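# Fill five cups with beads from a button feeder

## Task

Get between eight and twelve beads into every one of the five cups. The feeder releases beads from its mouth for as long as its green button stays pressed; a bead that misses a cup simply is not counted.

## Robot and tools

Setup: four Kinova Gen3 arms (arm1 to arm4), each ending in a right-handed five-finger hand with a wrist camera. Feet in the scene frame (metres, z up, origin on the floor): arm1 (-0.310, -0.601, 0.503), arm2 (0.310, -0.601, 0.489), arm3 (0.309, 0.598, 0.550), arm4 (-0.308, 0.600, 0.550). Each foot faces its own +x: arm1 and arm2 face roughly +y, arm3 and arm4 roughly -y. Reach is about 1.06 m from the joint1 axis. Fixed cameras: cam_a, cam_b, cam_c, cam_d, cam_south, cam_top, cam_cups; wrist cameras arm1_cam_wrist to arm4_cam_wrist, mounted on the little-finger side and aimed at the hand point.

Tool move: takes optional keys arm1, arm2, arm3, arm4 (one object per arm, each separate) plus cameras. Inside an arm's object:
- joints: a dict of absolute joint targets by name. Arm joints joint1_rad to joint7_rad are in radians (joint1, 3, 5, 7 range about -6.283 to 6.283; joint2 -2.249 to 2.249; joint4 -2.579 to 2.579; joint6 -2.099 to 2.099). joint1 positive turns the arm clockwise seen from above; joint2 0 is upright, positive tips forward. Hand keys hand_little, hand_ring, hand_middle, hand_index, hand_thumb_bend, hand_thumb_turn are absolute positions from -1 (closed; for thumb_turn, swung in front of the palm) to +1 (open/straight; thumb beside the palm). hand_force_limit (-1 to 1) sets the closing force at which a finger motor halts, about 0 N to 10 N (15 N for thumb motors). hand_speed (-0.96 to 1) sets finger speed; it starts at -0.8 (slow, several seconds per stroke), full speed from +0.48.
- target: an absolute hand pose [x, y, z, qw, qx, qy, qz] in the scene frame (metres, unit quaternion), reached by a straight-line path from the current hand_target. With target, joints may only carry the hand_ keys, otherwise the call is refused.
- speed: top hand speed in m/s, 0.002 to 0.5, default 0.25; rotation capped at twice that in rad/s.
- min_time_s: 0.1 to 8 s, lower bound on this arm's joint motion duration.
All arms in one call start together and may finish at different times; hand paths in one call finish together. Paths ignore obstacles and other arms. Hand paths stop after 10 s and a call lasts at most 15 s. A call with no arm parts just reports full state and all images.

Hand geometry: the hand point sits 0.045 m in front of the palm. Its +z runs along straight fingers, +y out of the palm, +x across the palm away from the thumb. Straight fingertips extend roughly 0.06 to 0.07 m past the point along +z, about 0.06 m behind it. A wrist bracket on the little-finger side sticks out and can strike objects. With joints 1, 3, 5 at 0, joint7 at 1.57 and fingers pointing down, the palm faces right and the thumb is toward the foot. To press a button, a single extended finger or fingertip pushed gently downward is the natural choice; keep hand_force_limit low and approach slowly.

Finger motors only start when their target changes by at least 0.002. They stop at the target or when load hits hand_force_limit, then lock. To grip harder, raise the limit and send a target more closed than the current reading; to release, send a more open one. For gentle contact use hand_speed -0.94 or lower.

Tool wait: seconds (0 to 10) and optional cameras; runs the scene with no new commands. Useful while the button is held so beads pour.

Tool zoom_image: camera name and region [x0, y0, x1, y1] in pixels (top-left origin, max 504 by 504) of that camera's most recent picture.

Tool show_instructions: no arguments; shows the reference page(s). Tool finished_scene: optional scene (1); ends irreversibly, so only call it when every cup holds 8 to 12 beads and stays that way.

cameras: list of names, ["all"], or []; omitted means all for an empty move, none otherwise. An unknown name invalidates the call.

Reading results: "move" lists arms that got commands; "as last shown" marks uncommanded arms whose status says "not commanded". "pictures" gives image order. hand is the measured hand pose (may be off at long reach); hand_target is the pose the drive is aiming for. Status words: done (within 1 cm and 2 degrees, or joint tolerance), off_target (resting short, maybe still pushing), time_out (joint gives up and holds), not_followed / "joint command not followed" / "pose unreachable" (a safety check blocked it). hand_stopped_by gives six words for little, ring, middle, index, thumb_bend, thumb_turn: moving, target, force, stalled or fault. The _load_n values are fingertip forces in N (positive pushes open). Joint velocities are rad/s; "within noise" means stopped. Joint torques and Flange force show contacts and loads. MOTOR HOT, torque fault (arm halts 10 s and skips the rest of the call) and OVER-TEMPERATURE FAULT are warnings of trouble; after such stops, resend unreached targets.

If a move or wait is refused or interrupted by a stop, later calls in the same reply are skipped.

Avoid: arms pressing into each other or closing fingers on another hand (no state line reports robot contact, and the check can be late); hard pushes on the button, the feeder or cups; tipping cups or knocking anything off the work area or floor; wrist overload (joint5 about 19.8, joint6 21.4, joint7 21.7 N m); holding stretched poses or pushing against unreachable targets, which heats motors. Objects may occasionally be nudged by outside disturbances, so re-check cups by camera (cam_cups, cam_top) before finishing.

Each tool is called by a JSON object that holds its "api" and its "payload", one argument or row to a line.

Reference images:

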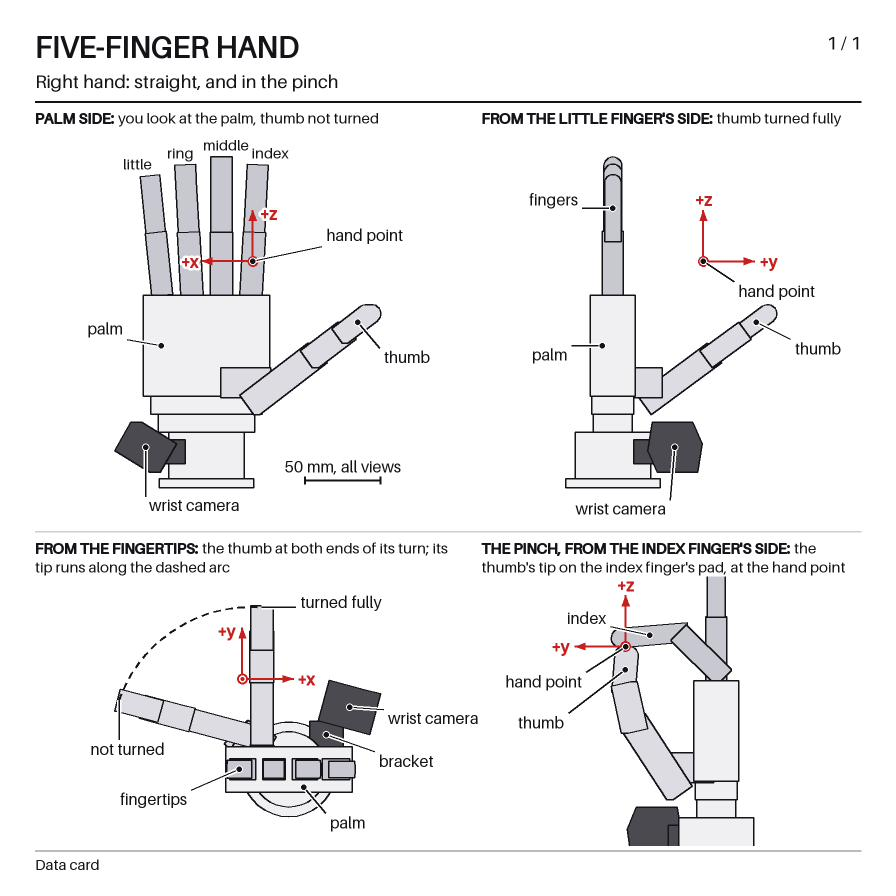

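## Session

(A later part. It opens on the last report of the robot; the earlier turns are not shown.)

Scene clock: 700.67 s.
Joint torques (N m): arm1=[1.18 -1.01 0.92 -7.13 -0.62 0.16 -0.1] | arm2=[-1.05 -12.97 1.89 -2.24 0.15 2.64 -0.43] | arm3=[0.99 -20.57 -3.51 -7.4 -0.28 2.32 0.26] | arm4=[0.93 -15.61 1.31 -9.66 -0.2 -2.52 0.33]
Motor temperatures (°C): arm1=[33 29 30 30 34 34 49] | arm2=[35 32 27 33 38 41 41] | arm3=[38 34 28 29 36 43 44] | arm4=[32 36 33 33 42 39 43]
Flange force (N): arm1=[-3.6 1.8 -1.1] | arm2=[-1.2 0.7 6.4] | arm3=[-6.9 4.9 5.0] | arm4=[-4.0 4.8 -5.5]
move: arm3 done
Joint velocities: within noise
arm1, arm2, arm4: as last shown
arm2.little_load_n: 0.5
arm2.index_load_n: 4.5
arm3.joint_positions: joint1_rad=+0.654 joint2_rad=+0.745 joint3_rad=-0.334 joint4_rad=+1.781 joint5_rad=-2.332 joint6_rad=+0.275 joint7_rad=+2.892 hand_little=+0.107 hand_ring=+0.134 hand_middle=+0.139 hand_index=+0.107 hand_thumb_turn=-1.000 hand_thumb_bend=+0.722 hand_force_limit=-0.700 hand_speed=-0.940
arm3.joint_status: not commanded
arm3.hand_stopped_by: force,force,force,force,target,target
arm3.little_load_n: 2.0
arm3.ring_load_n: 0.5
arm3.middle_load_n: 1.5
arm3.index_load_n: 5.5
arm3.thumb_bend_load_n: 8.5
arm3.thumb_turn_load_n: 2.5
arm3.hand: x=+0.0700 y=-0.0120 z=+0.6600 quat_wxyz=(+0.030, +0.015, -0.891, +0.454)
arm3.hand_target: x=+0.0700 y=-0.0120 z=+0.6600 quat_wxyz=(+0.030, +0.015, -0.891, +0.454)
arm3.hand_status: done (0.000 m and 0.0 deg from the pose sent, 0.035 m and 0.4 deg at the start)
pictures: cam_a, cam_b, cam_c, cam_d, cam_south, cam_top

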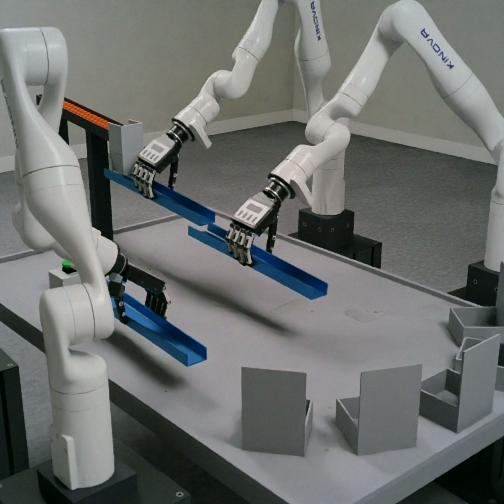

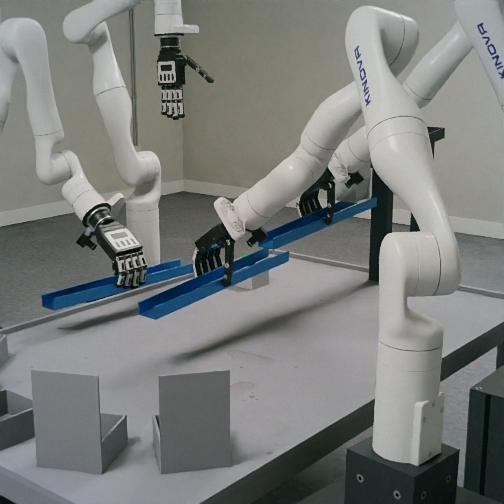

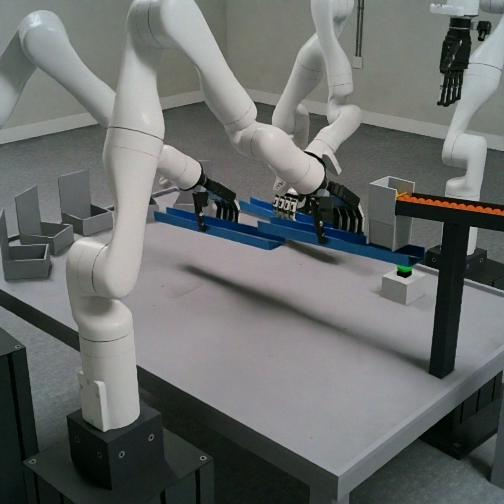

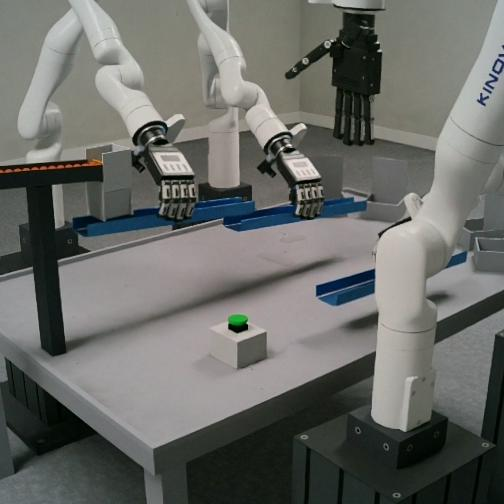

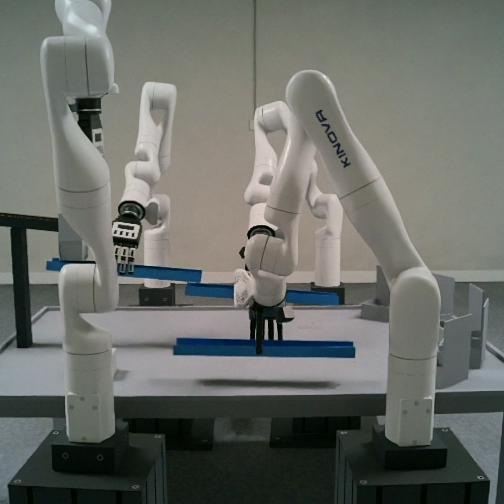

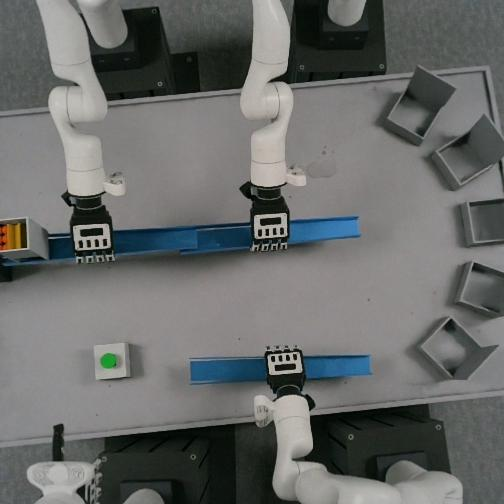

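{"api": "move", "payload": {
  "arm3": {"target": [0.070, -0.012, 0.666, -0.03267, -0.01664, 0.89042, -0.45369], "speed": 0.04},
  "arm2": {"target": [0.22, -0.24, 0.62, -0.4528, 0.89052, 0.002, -0.0441], "speed": 0.12}
}}

{"api": "move", "payload": {
  "arm2": {"target": [0.30, -0.12, 0.588, -0.4528, 0.89052, 0.002, -0.0441], "speed": 0.1}
}}

{"api": "move", "payload": {
  "arm2": {"target": [0.345, 0.005, 0.588, -0.4528, 0.89052, 0.002, -0.0441], "speed": 0.08},
  "cameras": ["cam_c", "cam_top", "cam_south", "cam_d", "cam_b", "cam_a", "cam_cups"]
}}

{"api": "zoom_image", "payload": {
  "camera": "cam_top",
  "region": [150, 140, 504, 320]
}}

{"api": "zoom_image", "payload": {
  "camera": "cam_south",
  "region": [270, 240, 504, 340]
}}

{"api": "zoom_image", "payload": {
  "camera": "cam_a",
  "region": [180, 200, 420, 400]
}}

{"api": "zoom_image", "payload": {
  "camera": "cam_b",
  "region": [0, 200, 300, 420]
}}

Scene clock: 727.17 s.
Joint torques (N m): arm1=[1.15 -0.95 0.94 -7.15 -0.62 0.16 -0.02] | arm2=[-0.72 -8.15 -0.88 -4.76 0.48 1.87 -0.26] | arm3=[1 -20.53 -3.42 -7.61 -0.25 2.37 0.26] | arm4=[1.06 -15.63 1.27 -9.65 -0.16 -2.56 0.38]
Motor temperatures (°C): arm1=[33 29 30 30 34 34 49] | arm2=[35 32 27 33 38 41 41] | arm3=[38 34 28 29 36 43 44] | arm4=[32 36 33 33 42 39 43]
Flange force (N): arm1=[-3.4 2.2 -1.0] | arm2=[6.3 -1.9 -2.1] | arm3=[-7.0 5.0 4.9] | arm4=[-4.8 4.5 -5.7]
move: arm2 moving; arm3 done
Joint velocities: arm1=[within noise] | arm2=[0.101 0.053 -0.148 -0.001 -0.083 0.063 0.088] | arm3=[within noise] | arm4=[within noise]
arm1, arm4: as last shown
arm1.thumb_bend_load_n: -0.5
arm2.joint_positions: joint1_rad=+0.565 joint2_rad=+0.323 joint3_rad=-1.067 joint4_rad=+2.577 joint5_rad=+2.223 joint6_rad=+0.607 joint7_rad=-2.473 hand_little=+0.027 hand_ring=+0.089 hand_middle=+0.128 hand_index=+0.124 hand_thumb_turn=-1.000 hand_thumb_bend=+0.722 hand_force_limit=-0.700 hand_speed=-0.940
arm2.joint_status: not commanded
arm2.hand_stopped_by: force,force,force,force,target,target
arm2.little_load_n: 1.0
arm2.ring_load_n: 2.0
arm2.middle_load_n: 2.5
arm2.index_load_n: 5.0
arm2.thumb_bend_load_n: 10.5
arm2.thumb_turn_load_n: 0.0
arm2.hand: x=+0.2199 y=-0.2392 z=+0.6205 quat_wxyz=(-0.374, +0.927, +0.010, -0.029)
arm2.hand_target: x=+0.2199 y=-0.2392 z=+0.6205 quat_wxyz=(-0.374, +0.927, +0.010, -0.029)
arm2.hand_status: moving (0.001 m and 10.1 deg from the pose sent, 0.218 m and 5.1 deg at the start; a joint's target at an end of its range on 189 of 206 steps)
arm3.joint_positions: joint1_rad=+0.654 joint2_rad=+0.733 joint3_rad=-0.339 joint4_rad=+1.781 joint5_rad=-2.329 joint6_rad=+0.263 joint7_rad=+2.888 hand_little=+0.107 hand_ring=+0.134 hand_middle=+0.139 hand_index=+0.107 hand_thumb_turn=-1.000 hand_thumb_bend=+0.722 hand_force_limit=-0.700 hand_speed=-0.940
arm3.joint_status: not commanded
arm3.hand_stopped_by: force,force,force,force,target,target
arm3.little_load_n: 2.0
arm3.ring_load_n: 1.0
arm3.middle_load_n: 1.5
arm3.index_load_n: 5.5
arm3.thumb_bend_load_n: 8.5
arm3.thumb_turn_load_n: 2.0
arm3.hand: x=+0.0700 y=-0.0120 z=+0.6660 quat_wxyz=(+0.033, +0.017, -0.890, +0.454)
arm3.hand_target: x=+0.0700 y=-0.0120 z=+0.6660 quat_wxyz=(+0.033, +0.017, -0.890, +0.454)
arm3.hand_status: done (0.000 m and 0.0 deg from the pose sent, 0.006 m and 0.4 deg at the start)
pictures: none

Scene clock: 729.17 s.
Joint torques (N m): arm1=[1.27 -1 0.93 -7.26 -0.63 0.14 -0.04] | arm2=[-1.1 -13.59 -3.74 -3.32 0.83 1.84 -0.52] | arm3=[1.03 -20.46 -3.47 -7.54 -0.2 2.4 0.26] | arm4=[1.06 -15.5 1.24 -9.66 -0.18 -2.49 0.34]
Motor temperatures (°C): arm1=[33 29 30 30 34 34 49] | arm2=[35 32 27 33 38 41 41] | arm3=[38 34 28 29 36 43 44] | arm4=[32 36 33 33 42 39 43]
Flange force (N): arm1=[-3.4 2.0 -0.6] | arm2=[6.6 1.6 1.2] | arm3=[-7.4 4.9 5.1] | arm4=[-4.9 4.6 -6.1]
move: arm2 done
Joint velocities: within noise
arm1, arm3, arm4: as last shown
arm1.thumb_bend_load_n: 0.0
arm2.joint_positions: joint1_rad=+0.801 joint2_rad=+0.746 joint3_rad=-0.965 joint4_rad=+2.429 joint5_rad=+2.754 joint6_rad=+0.801 joint7_rad=-2.429 hand_little=+0.027 hand_ring=+0.089 hand_middle=+0.128 hand_index=+0.124 hand_thumb_turn=-1.000 hand_thumb_bend=+0.722 hand_force_limit=-0.700 hand_speed=-0.940
arm2.joint_status: not commanded
arm2.hand_stopped_by: force,force,force,force,target,target
arm2.little_load_n: 0.5
arm2.ring_load_n: 1.5
arm2.middle_load_n: 2.0
arm2.index_load_n: 5.0
arm2.thumb_bend_load_n: 11.0
arm2.thumb_turn_load_n: 0.5
arm2.hand: x=+0.3000 y=-0.1200 z=+0.5880 quat_wxyz=(-0.453, +0.891, +0.002, -0.044)
arm2.hand_target: x=+0.3000 y=-0.1200 z=+0.5880 quat_wxyz=(-0.453, +0.891, +0.002, -0.044)
arm2.hand_status: done (0.000 m and 0.0 deg from the pose sent, 0.147 m and 10.1 deg at the start)
arm3.ring_load_n: 0.5
arm3.thumb_turn_load_n: 2.5
pictures: none

Scene clock: 731.33 s.
Joint torques (N m): arm1=[1.19 -1.04 0.92 -7.15 -0.65 0.11 -0.01] | arm2=[-1.07 -17.99 -4.77 -5.16 0.41 1.57 -0.5] | arm3=[1.01 -20.43 -3.35 -7.52 -0.22 2.34 0.29] | arm4=[0.99 -15.54 1.3 -9.67 -0.12 -2.5 0.34]
Motor temperatures (°C): arm1=[33 29 30 30 34 34 49] | arm2=[35 32 27 33 38 41 41] | arm3=[38 34 28 29 36 43 44] | arm4=[32 36 33 33 42 39 43]
Flange force (N): arm1=[-3.5 2.1 -1.2] | arm2=[5.3 4.6 1.7] | arm3=[-6.9 4.6 4.9] | arm4=[-4.5 4.8 -5.8]
move: arm2 done
Joint velocities: within noise
arm1.joint_positions: joint1_rad=-0.151 joint2_rad=-0.420 joint3_rad=-0.118 joint4_rad=+1.498 joint5_rad=+0.008 joint6_rad=+2.000 joint7_rad=-1.854 hand_little=+1.000 hand_ring=+1.000 hand_middle=+1.000 hand_index=+1.000 hand_thumb_turn=+1.000 hand_thumb_bend=+1.000 hand_force_limit=+0.000 hand_speed=-0.800
arm1.joint_status: not commanded
arm1.hand_stopped_by: target,target,target,target,target,target
arm1.little_load_n: 0.0
arm1.ring_load_n: 0.0
arm1.middle_load_n: 0.0
arm1.index_load_n: 0.0
arm1.thumb_bend_load_n: 0.0
arm1.thumb_turn_load_n: 0.0
arm1.hand: x=-0.3674 y=-0.4374 z=+1.0004 quat_wxyz=(-0.035, +0.669, -0.742, -0.015)
arm1.hand_target: x=-0.3674 y=-0.4374 z=+1.0004 quat_wxyz=(-0.035, +0.669, -0.742, -0.015)
arm1.hand_status: not commanded
arm2.joint_positions: joint1_rad=+0.750 joint2_rad=+0.827 joint3_rad=-0.834 joint4_rad=+2.009 joint5_rad=+2.728 joint6_rad=+0.466 joint7_rad=-2.285 hand_little=+0.027 hand_ring=+0.089 hand_middle=+0.128 hand_index=+0.124 hand_thumb_turn=-1.000 hand_thumb_bend=+0.722 hand_force_limit=-0.700 hand_speed=-0.940
arm2.joint_status: not commanded
arm2.hand_stopped_by: force,force,force,force,target,target
arm2.little_load_n: 0.0
arm2.ring_load_n: 1.5
arm2.middle_load_n: 2.0
arm2.index_load_n: 5.0
arm2.thumb_bend_load_n: 10.5
arm2.thumb_turn_load_n: 0.5
arm2.hand: x=+0.3450 y=+0.0050 z=+0.5880 quat_wxyz=(-0.453, +0.891, +0.002, -0.044)
arm2.hand_target: x=+0.3450 y=+0.0050 z=+0.5880 quat_wxyz=(-0.453, +0.891, +0.002, -0.044)
arm2.hand_status: done (0.000 m and 0.0 deg from the pose sent, 0.133 m and 0.0 deg at the start)
arm3, arm4: as last shown
arm3.ring_load_n: 1.0
arm3.thumb_turn_load_n: 2.0
arm4.thumb_turn_load_n: 1.5
pictures: cam_a, cam_b, cam_c, cam_cups, cam_d, cam_south, cam_top

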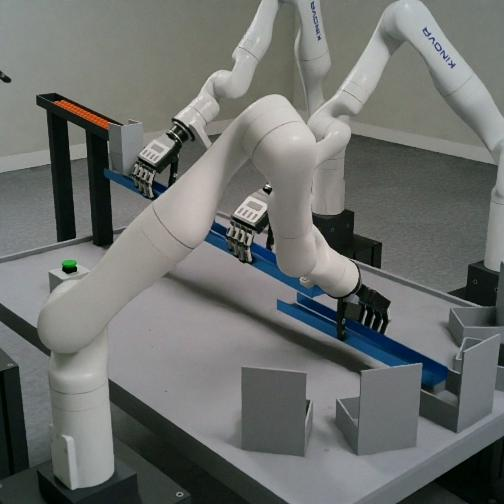

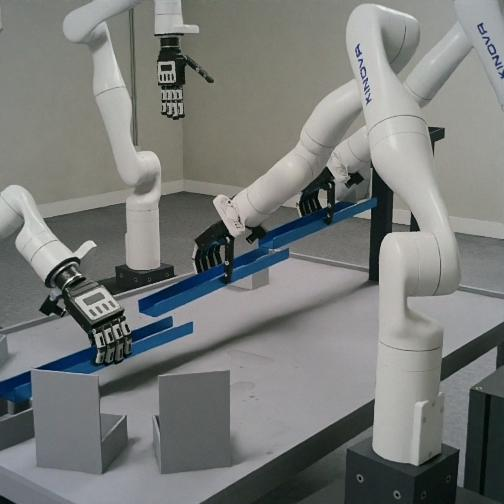

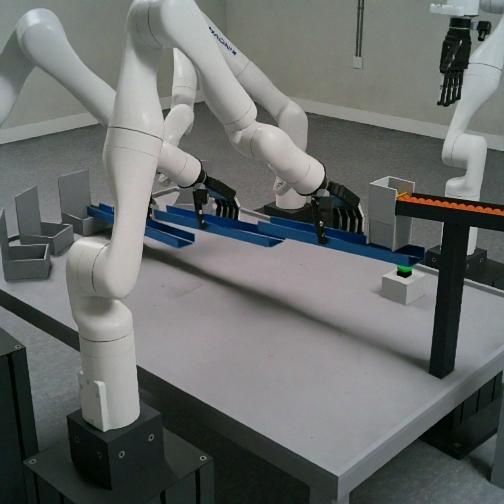

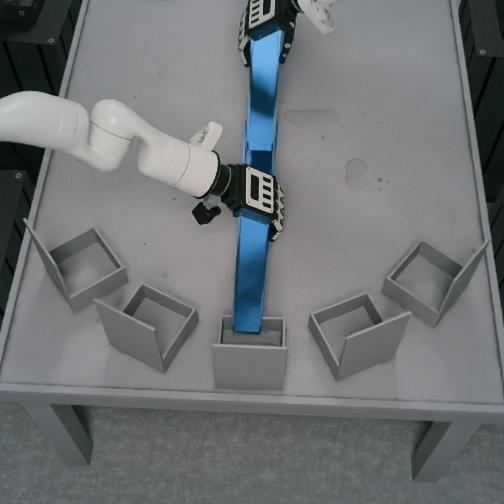

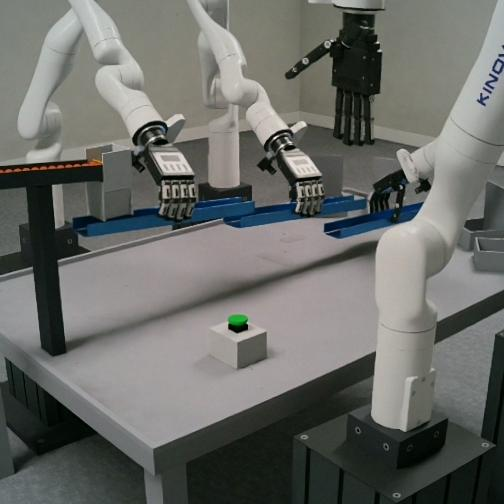

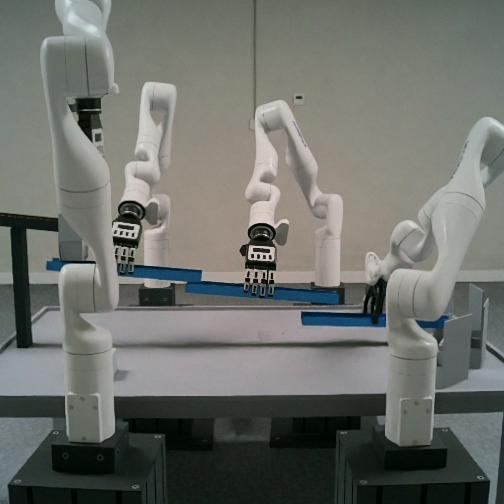

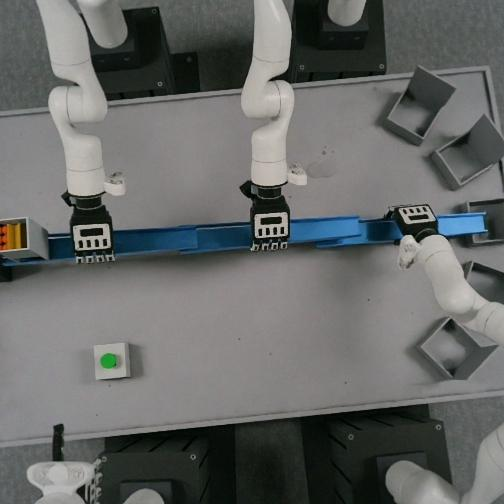

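Scaled by 1.424.

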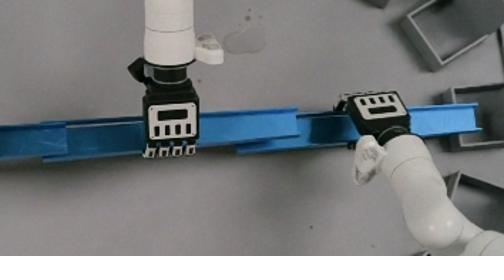

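Scaled by 2.154.

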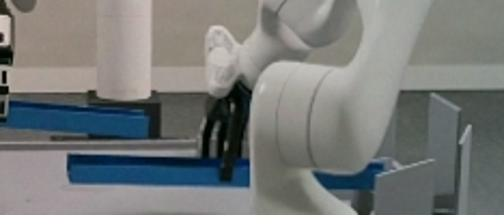

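Scaled by 2.100.

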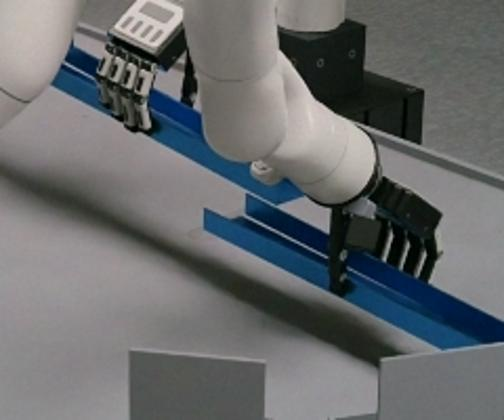

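Scaled by 1.680.

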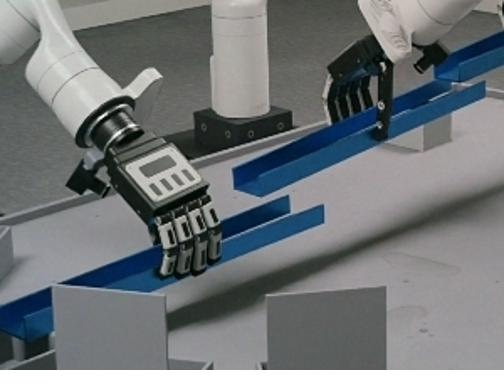

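{"api": "zoom_image", "payload": {
  "camera": "cam_south",
  "region": [290, 280, 390, 350]
}}

{"api": "zoom_image", "payload": {
  "camera": "cam_south",
  "region": [380, 280, 480, 350]
}}

{"api": "zoom_image", "payload": {
  "camera": "cam_d",
  "region": [300, 170, 440, 260]
}}

{"api": "zoom_image", "payload": {
  "camera": "cam_c",
  "region": [70, 190, 270, 290]
}}

{"api": "zoom_image", "payload": {
  "camera": "cam_cups",
  "region": [180, 100, 320, 400]
}}

Scaled by 5.040.

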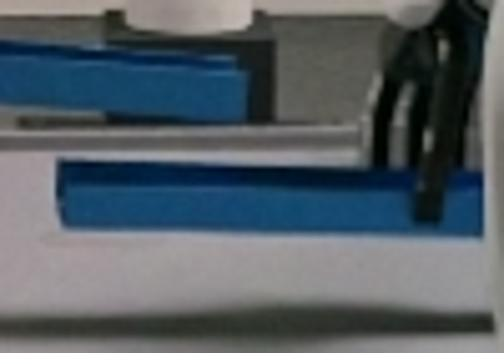

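Scaled by 5.040.

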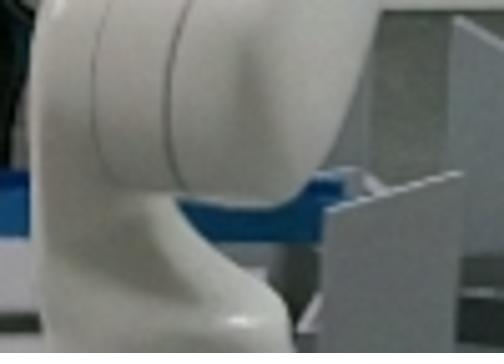

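Scaled by 3.600.

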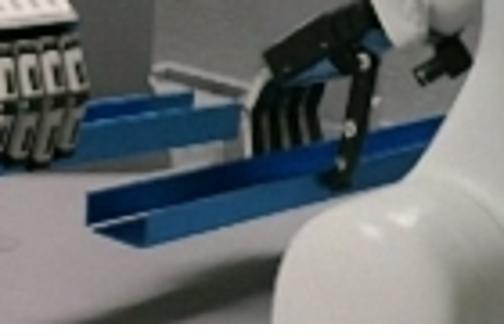

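Scaled by 2.520.

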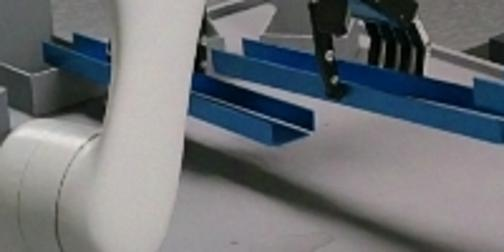

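Scaled by 1.680.

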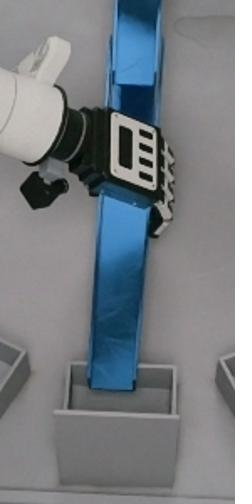

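{"api": "move", "payload": {
  "arm2": {"target": [0.345, 0.003, 0.604, -0.45181, 0.8897, -0.0087, -0.06505], "speed": 0.04},
  "cameras": ["cam_c", "cam_top", "cam_south", "cam_d", "cam_b", "cam_a", "cam_cups"]
}}

{"api": "zoom_image", "payload": {
  "camera": "cam_south",
  "region": [290, 280, 390, 350]
}}

{"api": "zoom_image", "payload": {
  "camera": "cam_south",
  "region": [380, 280, 480, 350]
}}

{"api": "zoom_image", "payload": {
  "camera": "cam_d",
  "region": [300, 170, 440, 260]
}}

{"api": "zoom_image", "payload": {
  "camera": "cam_a",
  "region": [240, 240, 480, 440]
}}

{"api": "zoom_image", "payload": {
  "camera": "cam_cups",
  "region": [180, 100, 320, 400]
}}

Scene clock: 767.10 s.
Joint torques (N m): arm1=[1.18 -0.96 0.89 -7.14 -0.62 0.2 -0.04] | arm2=[-1.09 -17.75 -5.03 -5.46 0.33 1.49 -0.49] | arm3=[1.04 -20.41 -3.4 -7.57 -0.25 2.36 0.32] | arm4=[0.97 -15.58 1.4 -9.45 -0.18 -2.53 0.37]
Motor temperatures (°C): arm1=[33 29 30 30 34 34 49] | arm2=[34 32 27 33 38 41 41] | arm3=[38 35 28 29 36 44 44] | arm4=[32 37 33 33 42 39 43]
Flange force (N): arm1=[-3.5 1.9 -0.8] | arm2=[5.6 4.8 1.5] | arm3=[-7.1 4.7 4.8] | arm4=[-3.9 4.3 -5.1]
move: arm2 done
Joint velocities: within noise
arm1, arm3, arm4: as last shown
arm2.joint_positions: joint1_rad=+0.799 joint2_rad=+0.807 joint3_rad=-0.867 joint4_rad=+1.997 joint5_rad=+2.727 joint6_rad=+0.400 joint7_rad=-2.305 hand_little=+0.027 hand_ring=+0.089 hand_middle=+0.128 hand_index=+0.124 hand_thumb_turn=-1.000 hand_thumb_bend=+0.722 hand_force_limit=-0.700 hand_speed=-0.940
arm2.joint_status: not commanded
arm2.hand_stopped_by: force,force,force,force,target,target
arm2.little_load_n: 1.0
arm2.ring_load_n: 1.5
arm2.middle_load_n: 2.0
arm2.index_load_n: 4.5
arm2.thumb_bend_load_n: 11.0
arm2.thumb_turn_load_n: 0.0
arm2.hand: x=+0.3450 y=+0.0030 z=+0.6040 quat_wxyz=(-0.452, +0.890, -0.009, -0.065)
arm2.hand_target: x=+0.3450 y=+0.0030 z=+0.6040 quat_wxyz=(-0.452, +0.890, -0.009, -0.065)
arm2.hand_status: done (0.000 m and 0.0 deg from the pose sent, 0.016 m and 2.7 deg at the start)
arm3.thumb_turn_load_n: 2.5
pictures: cam_a, cam_b, cam_c, cam_cups, cam_d, cam_south, cam_top

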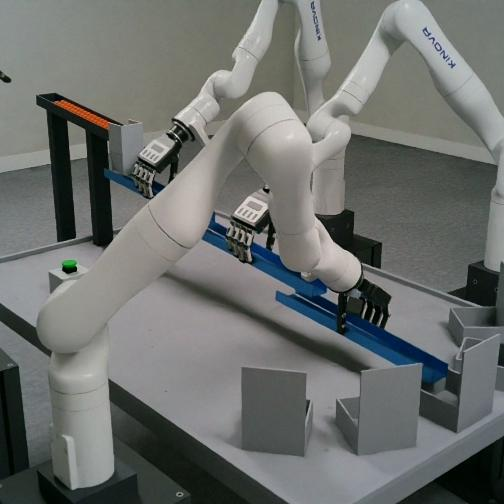

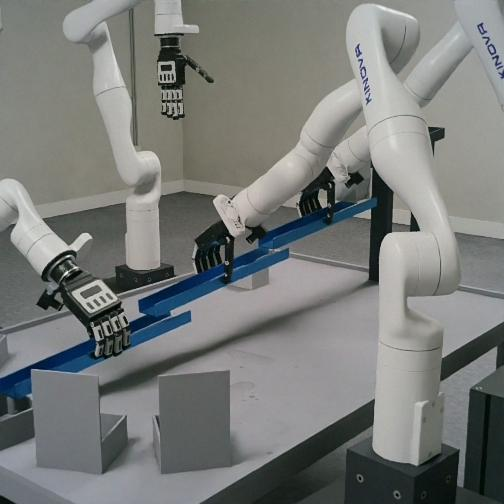

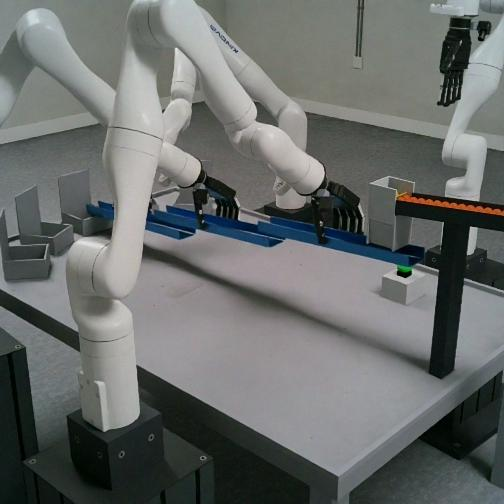

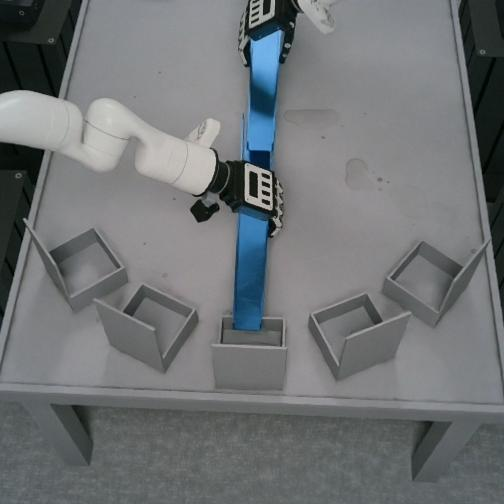

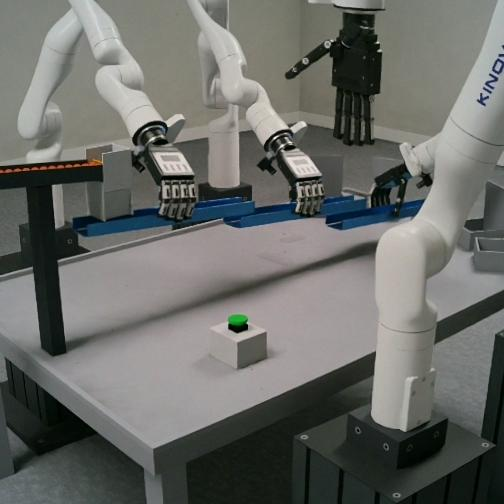

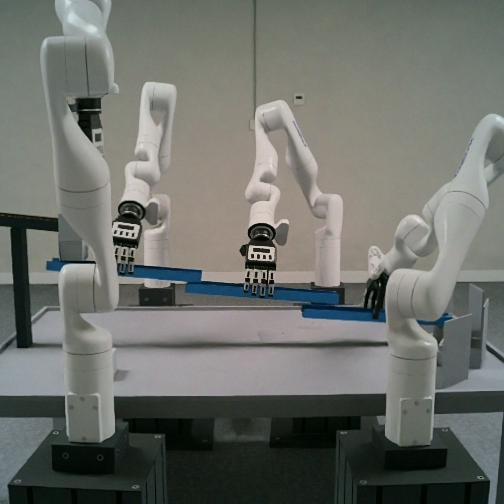

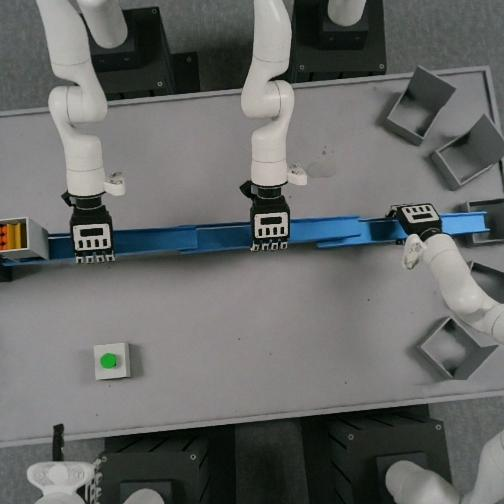

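Scaled by 5.040.

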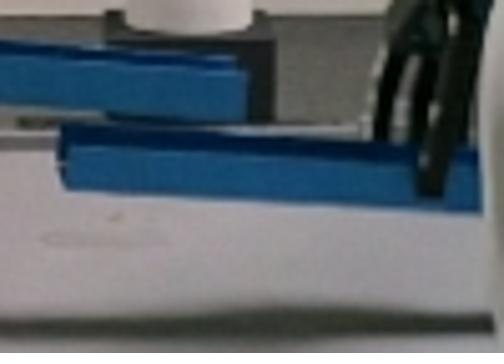

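Scaled by 5.040.

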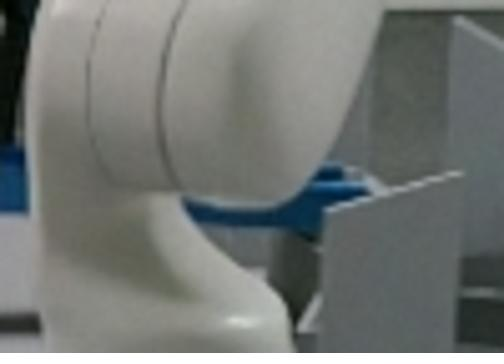

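Scaled by 3.600.

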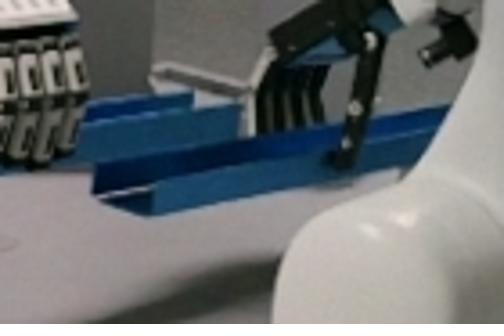

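Scaled by 2.100.

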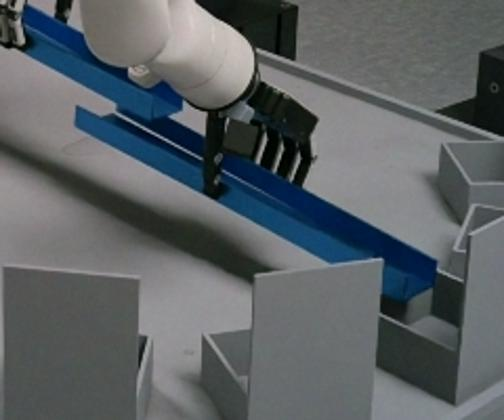

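Scaled by 1.680.

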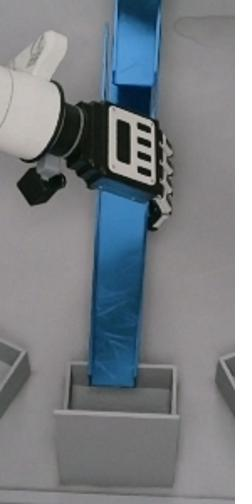

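{"api": "move", "payload": {
  "arm1": {"target": [-0.415, -0.230, 0.76, 0, 0.70711, -0.70711, 0], "speed": 0.15, "joints": {"hand_index": -1, "hand_ring": -1, "hand_little": -1, "hand_speed": 0}},
  "cameras": ["arm1_cam_wrist", "cam_top", "cam_south", "cam_d", "cam_b", "cam_c"]
}}

Scene clock: 776.27 s.
Joint torques (N m): arm1=[1.15 -11.92 0.62 -7.3 -0.75 0.28 -0.02] | arm2=[-1.09 -17.79 -5.04 -5.46 0.32 1.52 -0.48] | arm3=[0.97 -20.45 -3.54 -7.6 -0.21 2.36 0.29] | arm4=[0.88 -15.65 1.26 -9.61 -0.12 -2.49 0.38]
Motor temperatures (°C): arm1=[33 29 30 30 34 34 49] | arm2=[34 32 27 33 38 41 41] | arm3=[38 35 28 29 36 44 44] | arm4=[32 37 33 33 42 39 43]
Flange force (N): arm1=[-4.6 4.2 2.9] | arm2=[5.7 4.8 1.5] | arm3=[-7.6 5.3 4.9] | arm4=[-4.2 4.7 -5.3]
move: arm1 done
Joint velocities: within noise
arm1.joint_positions: joint1_rad=-0.182 joint2_rad=+0.130 joint3_rad=-0.130 joint4_rad=+1.844 joint5_rad=+0.030 joint6_rad=+1.171 joint7_rad=-1.818 hand_little=-1.000 hand_ring=-1.000 hand_middle=+1.000 hand_index=-1.000 hand_thumb_turn=+1.000 hand_thumb_bend=+1.000 hand_force_limit=+0.000 hand_speed=+0.000
arm1.joint_status: all done
arm1.hand_stopped_by: target,target,target,target,target,target
arm1.little_load_n: 0.0
arm1.ring_load_n: 0.0
arm1.middle_load_n: 0.0
arm1.index_load_n: 0.0
arm1.thumb_bend_load_n: 0.0
arm1.thumb_turn_load_n: 0.0
arm1.hand: x=-0.4150 y=-0.2300 z=+0.7600 quat_wxyz=(+0.000, +0.707, -0.707, +0.000)
arm1.hand_target: x=-0.4150 y=-0.2300 z=+0.7600 quat_wxyz=(+0.000, +0.707, -0.707, +0.000)
arm1.hand_status: done (0.000 m and 0.0 deg from the pose sent, 0.321 m and 7.4 deg at the start)
arm2, arm3, arm4: as last shown
arm2.thumb_bend_load_n: 10.5
arm3.ring_load_n: 0.5
arm3.thumb_turn_load_n: 2.0
arm4.thumb_turn_load_n: 2.0
pictures: arm1_cam_wrist, cam_b, cam_c, cam_d, cam_south, cam_top
arm1_cam_wrist: T_world_to_cam=[[-0.95207, -0.30471, 0.02675, -0.49464], [-0.25019, 0.82607, 0.50499, -0.29648], [-0.17598, 0.4741, -0.86271, 0.80672]] pos_world=[-0.40315, -0.28828, 0.85892]

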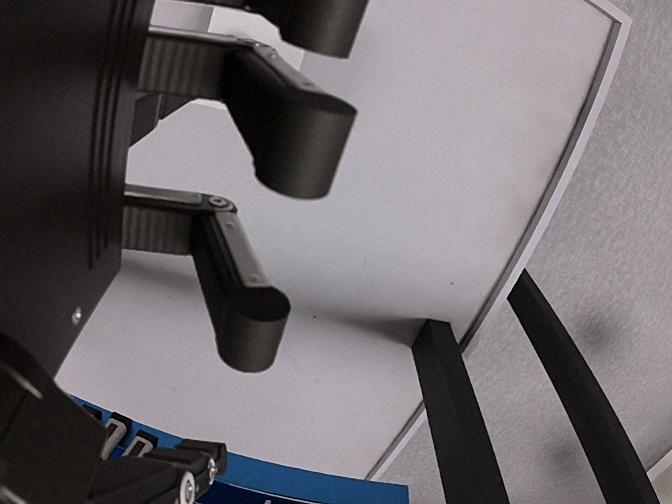

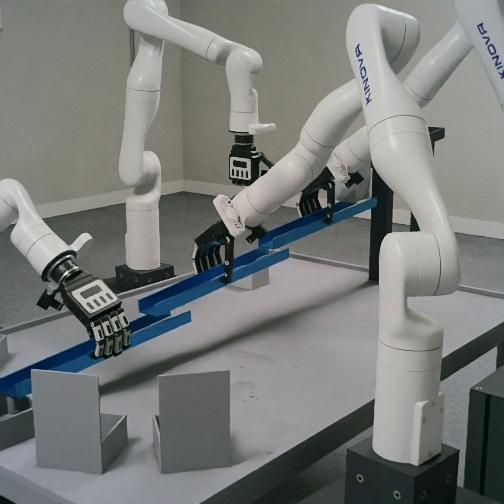

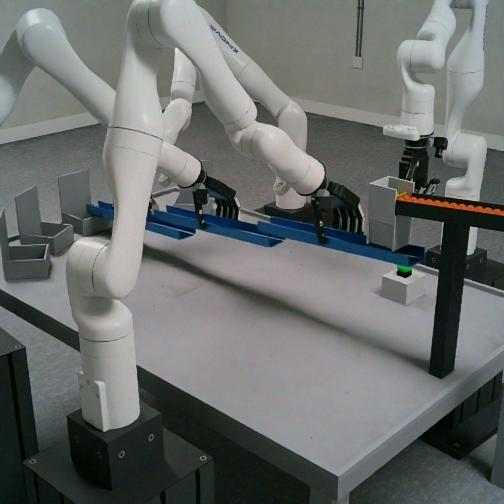

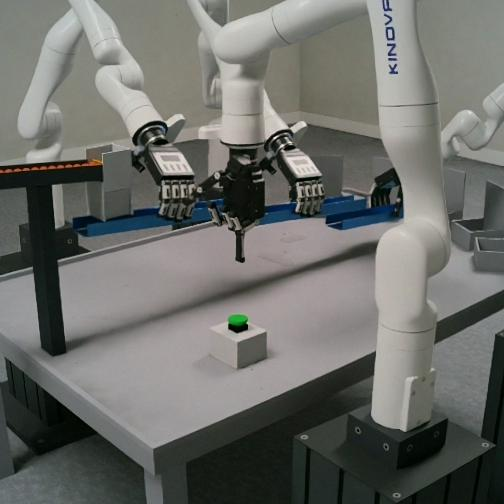

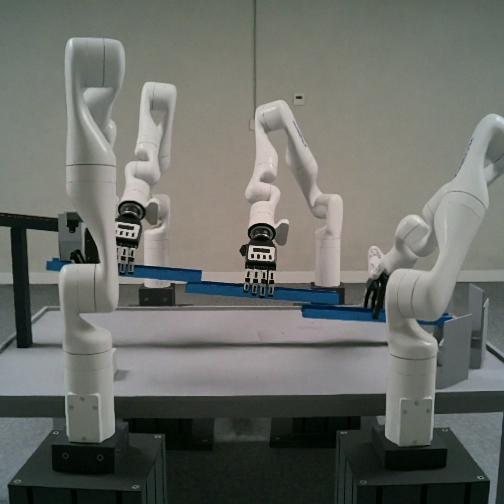

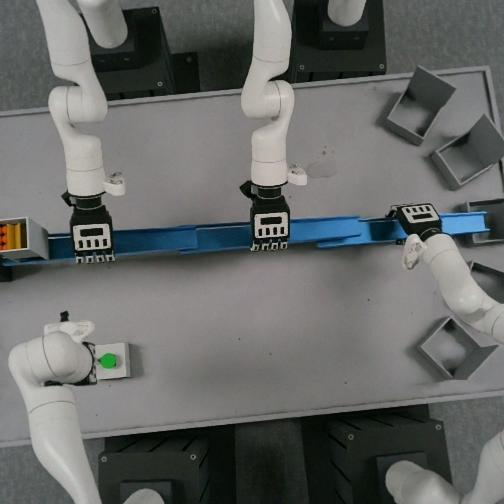

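{"api": "move", "payload": {
  "arm1": {"target": [-0.415, -0.230, 0.665, 0, 0.70711, -0.70711, 0], "speed": 0.1},
  "cameras": ["cam_top", "cam_d", "cam_b", "cam_c", "cam_south"]
}}

{"api": "zoom_image", "payload": {
  "camera": "cam_d",
  "region": [190, 240, 290, 370]
}}

{"api": "zoom_image", "payload": {
  "camera": "cam_c",
  "region": [350, 200, 450, 320]
}}

{"api": "zoom_image", "payload": {
  "camera": "cam_b",
  "region": [200, 150, 300, 300]
}}

Scene clock: 783.77 s.
Joint torques (N m): arm1=[1.03 -12.92 0.58 -5.84 -0.71 0.34 -0.03] | arm2=[-1.12 -17.74 -5.03 -5.46 0.33 1.51 -0.49] | arm3=[1 -20.54 -3.42 -7.6 -0.19 2.36 0.27] | arm4=[1.01 -15.54 1.31 -9.68 -0.16 -2.52 0.37]
Motor temperatures (°C): arm1=[33 29 30 30 34 34 49] | arm2=[34 32 27 34 38 41 41] | arm3=[38 35 28 29 36 44 44] | arm4=[32 37 33 33 42 39 43]
Flange force (N): arm1=[-4.0 4.0 4.8] | arm2=[5.7 4.8 1.4] | arm3=[-7.2 5.0 5.0] | arm4=[-4.5 4.7 -5.8]
move: arm1 done
Joint velocities: within noise
arm1.joint_positions: joint1_rad=-0.188 joint2_rad=+0.259 joint3_rad=-0.129 joint4_rad=+2.034 joint5_rad=+0.059 joint6_rad=+0.853 joint7_rad=-1.847 hand_little=-1.000 hand_ring=-1.000 hand_middle=+1.000 hand_index=-1.000 hand_thumb_turn=+1.000 hand_thumb_bend=+1.000 hand_force_limit=+0.000 hand_speed=+0.000
arm1.joint_status: not commanded
arm1.hand_stopped_by: target,target,target,target,target,target
arm1.little_load_n: 0.0
arm1.ring_load_n: 0.0
arm1.middle_load_n: 0.0
arm1.index_load_n: 0.0
arm1.thumb_bend_load_n: 0.0
arm1.thumb_turn_load_n: 0.0
arm1.hand: x=-0.4150 y=-0.2300 z=+0.6650 quat_wxyz=(+0.000, +0.707, -0.707, +0.000)
arm1.hand_target: x=-0.4150 y=-0.2300 z=+0.6650 quat_wxyz=(+0.000, +0.707, -0.707, +0.000)
arm1.hand_status: done (0.000 m and 0.0 deg from the pose sent, 0.095 m and 0.0 deg at the start)
arm2, arm3, arm4: as last shown
arm2.thumb_bend_load_n: 11.5
arm3.ring_load_n: 1.0
arm4.thumb_turn_load_n: 1.5
pictures: cam_b, cam_c, cam_d, cam_south, cam_top

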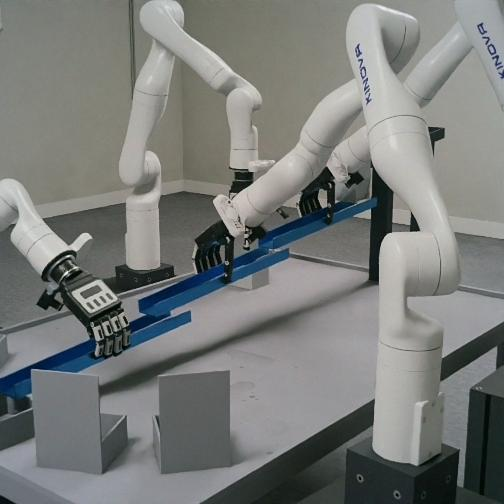

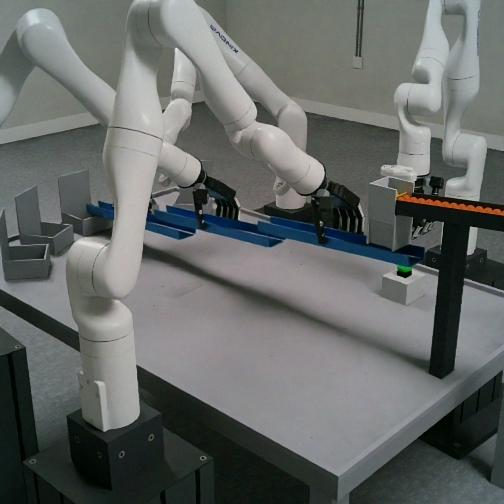

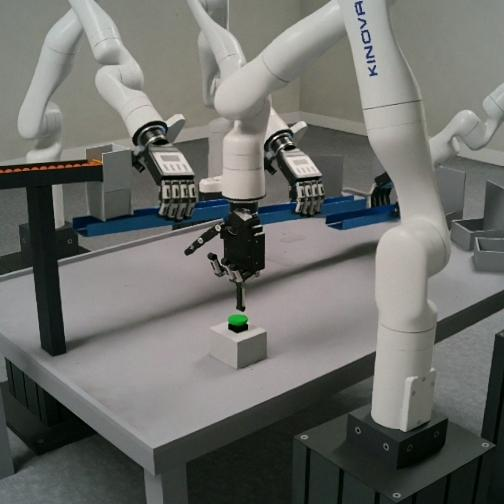

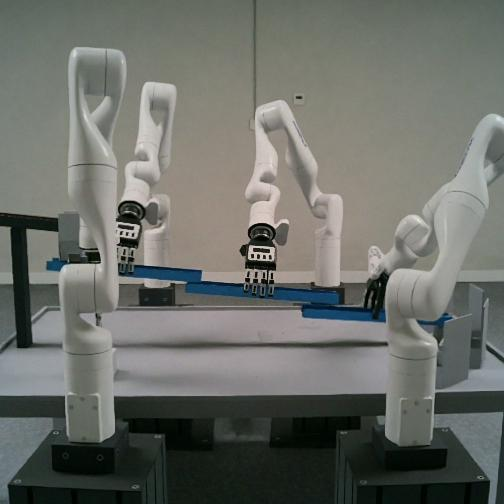

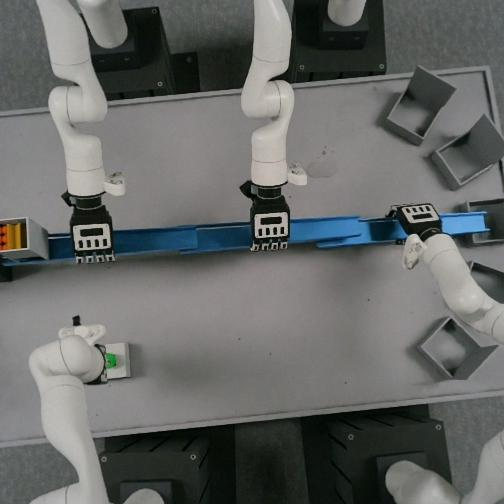

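Scaled by 3.877.

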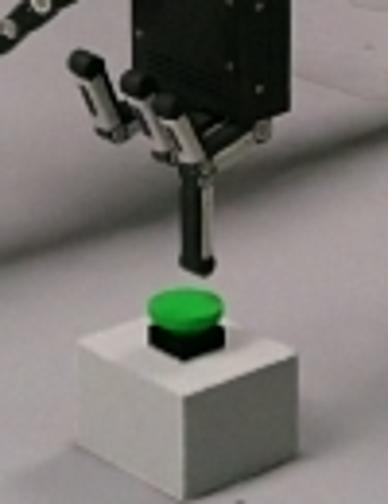

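Scaled by 4.200.

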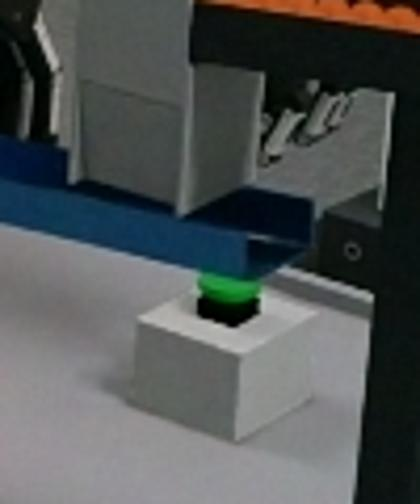

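Scaled by 3.360.

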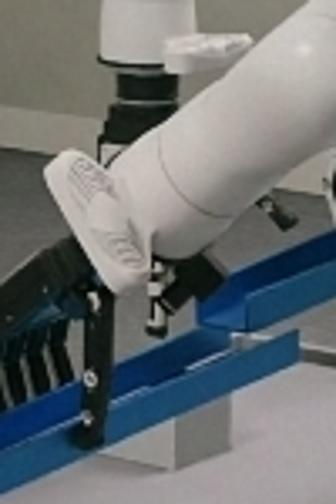

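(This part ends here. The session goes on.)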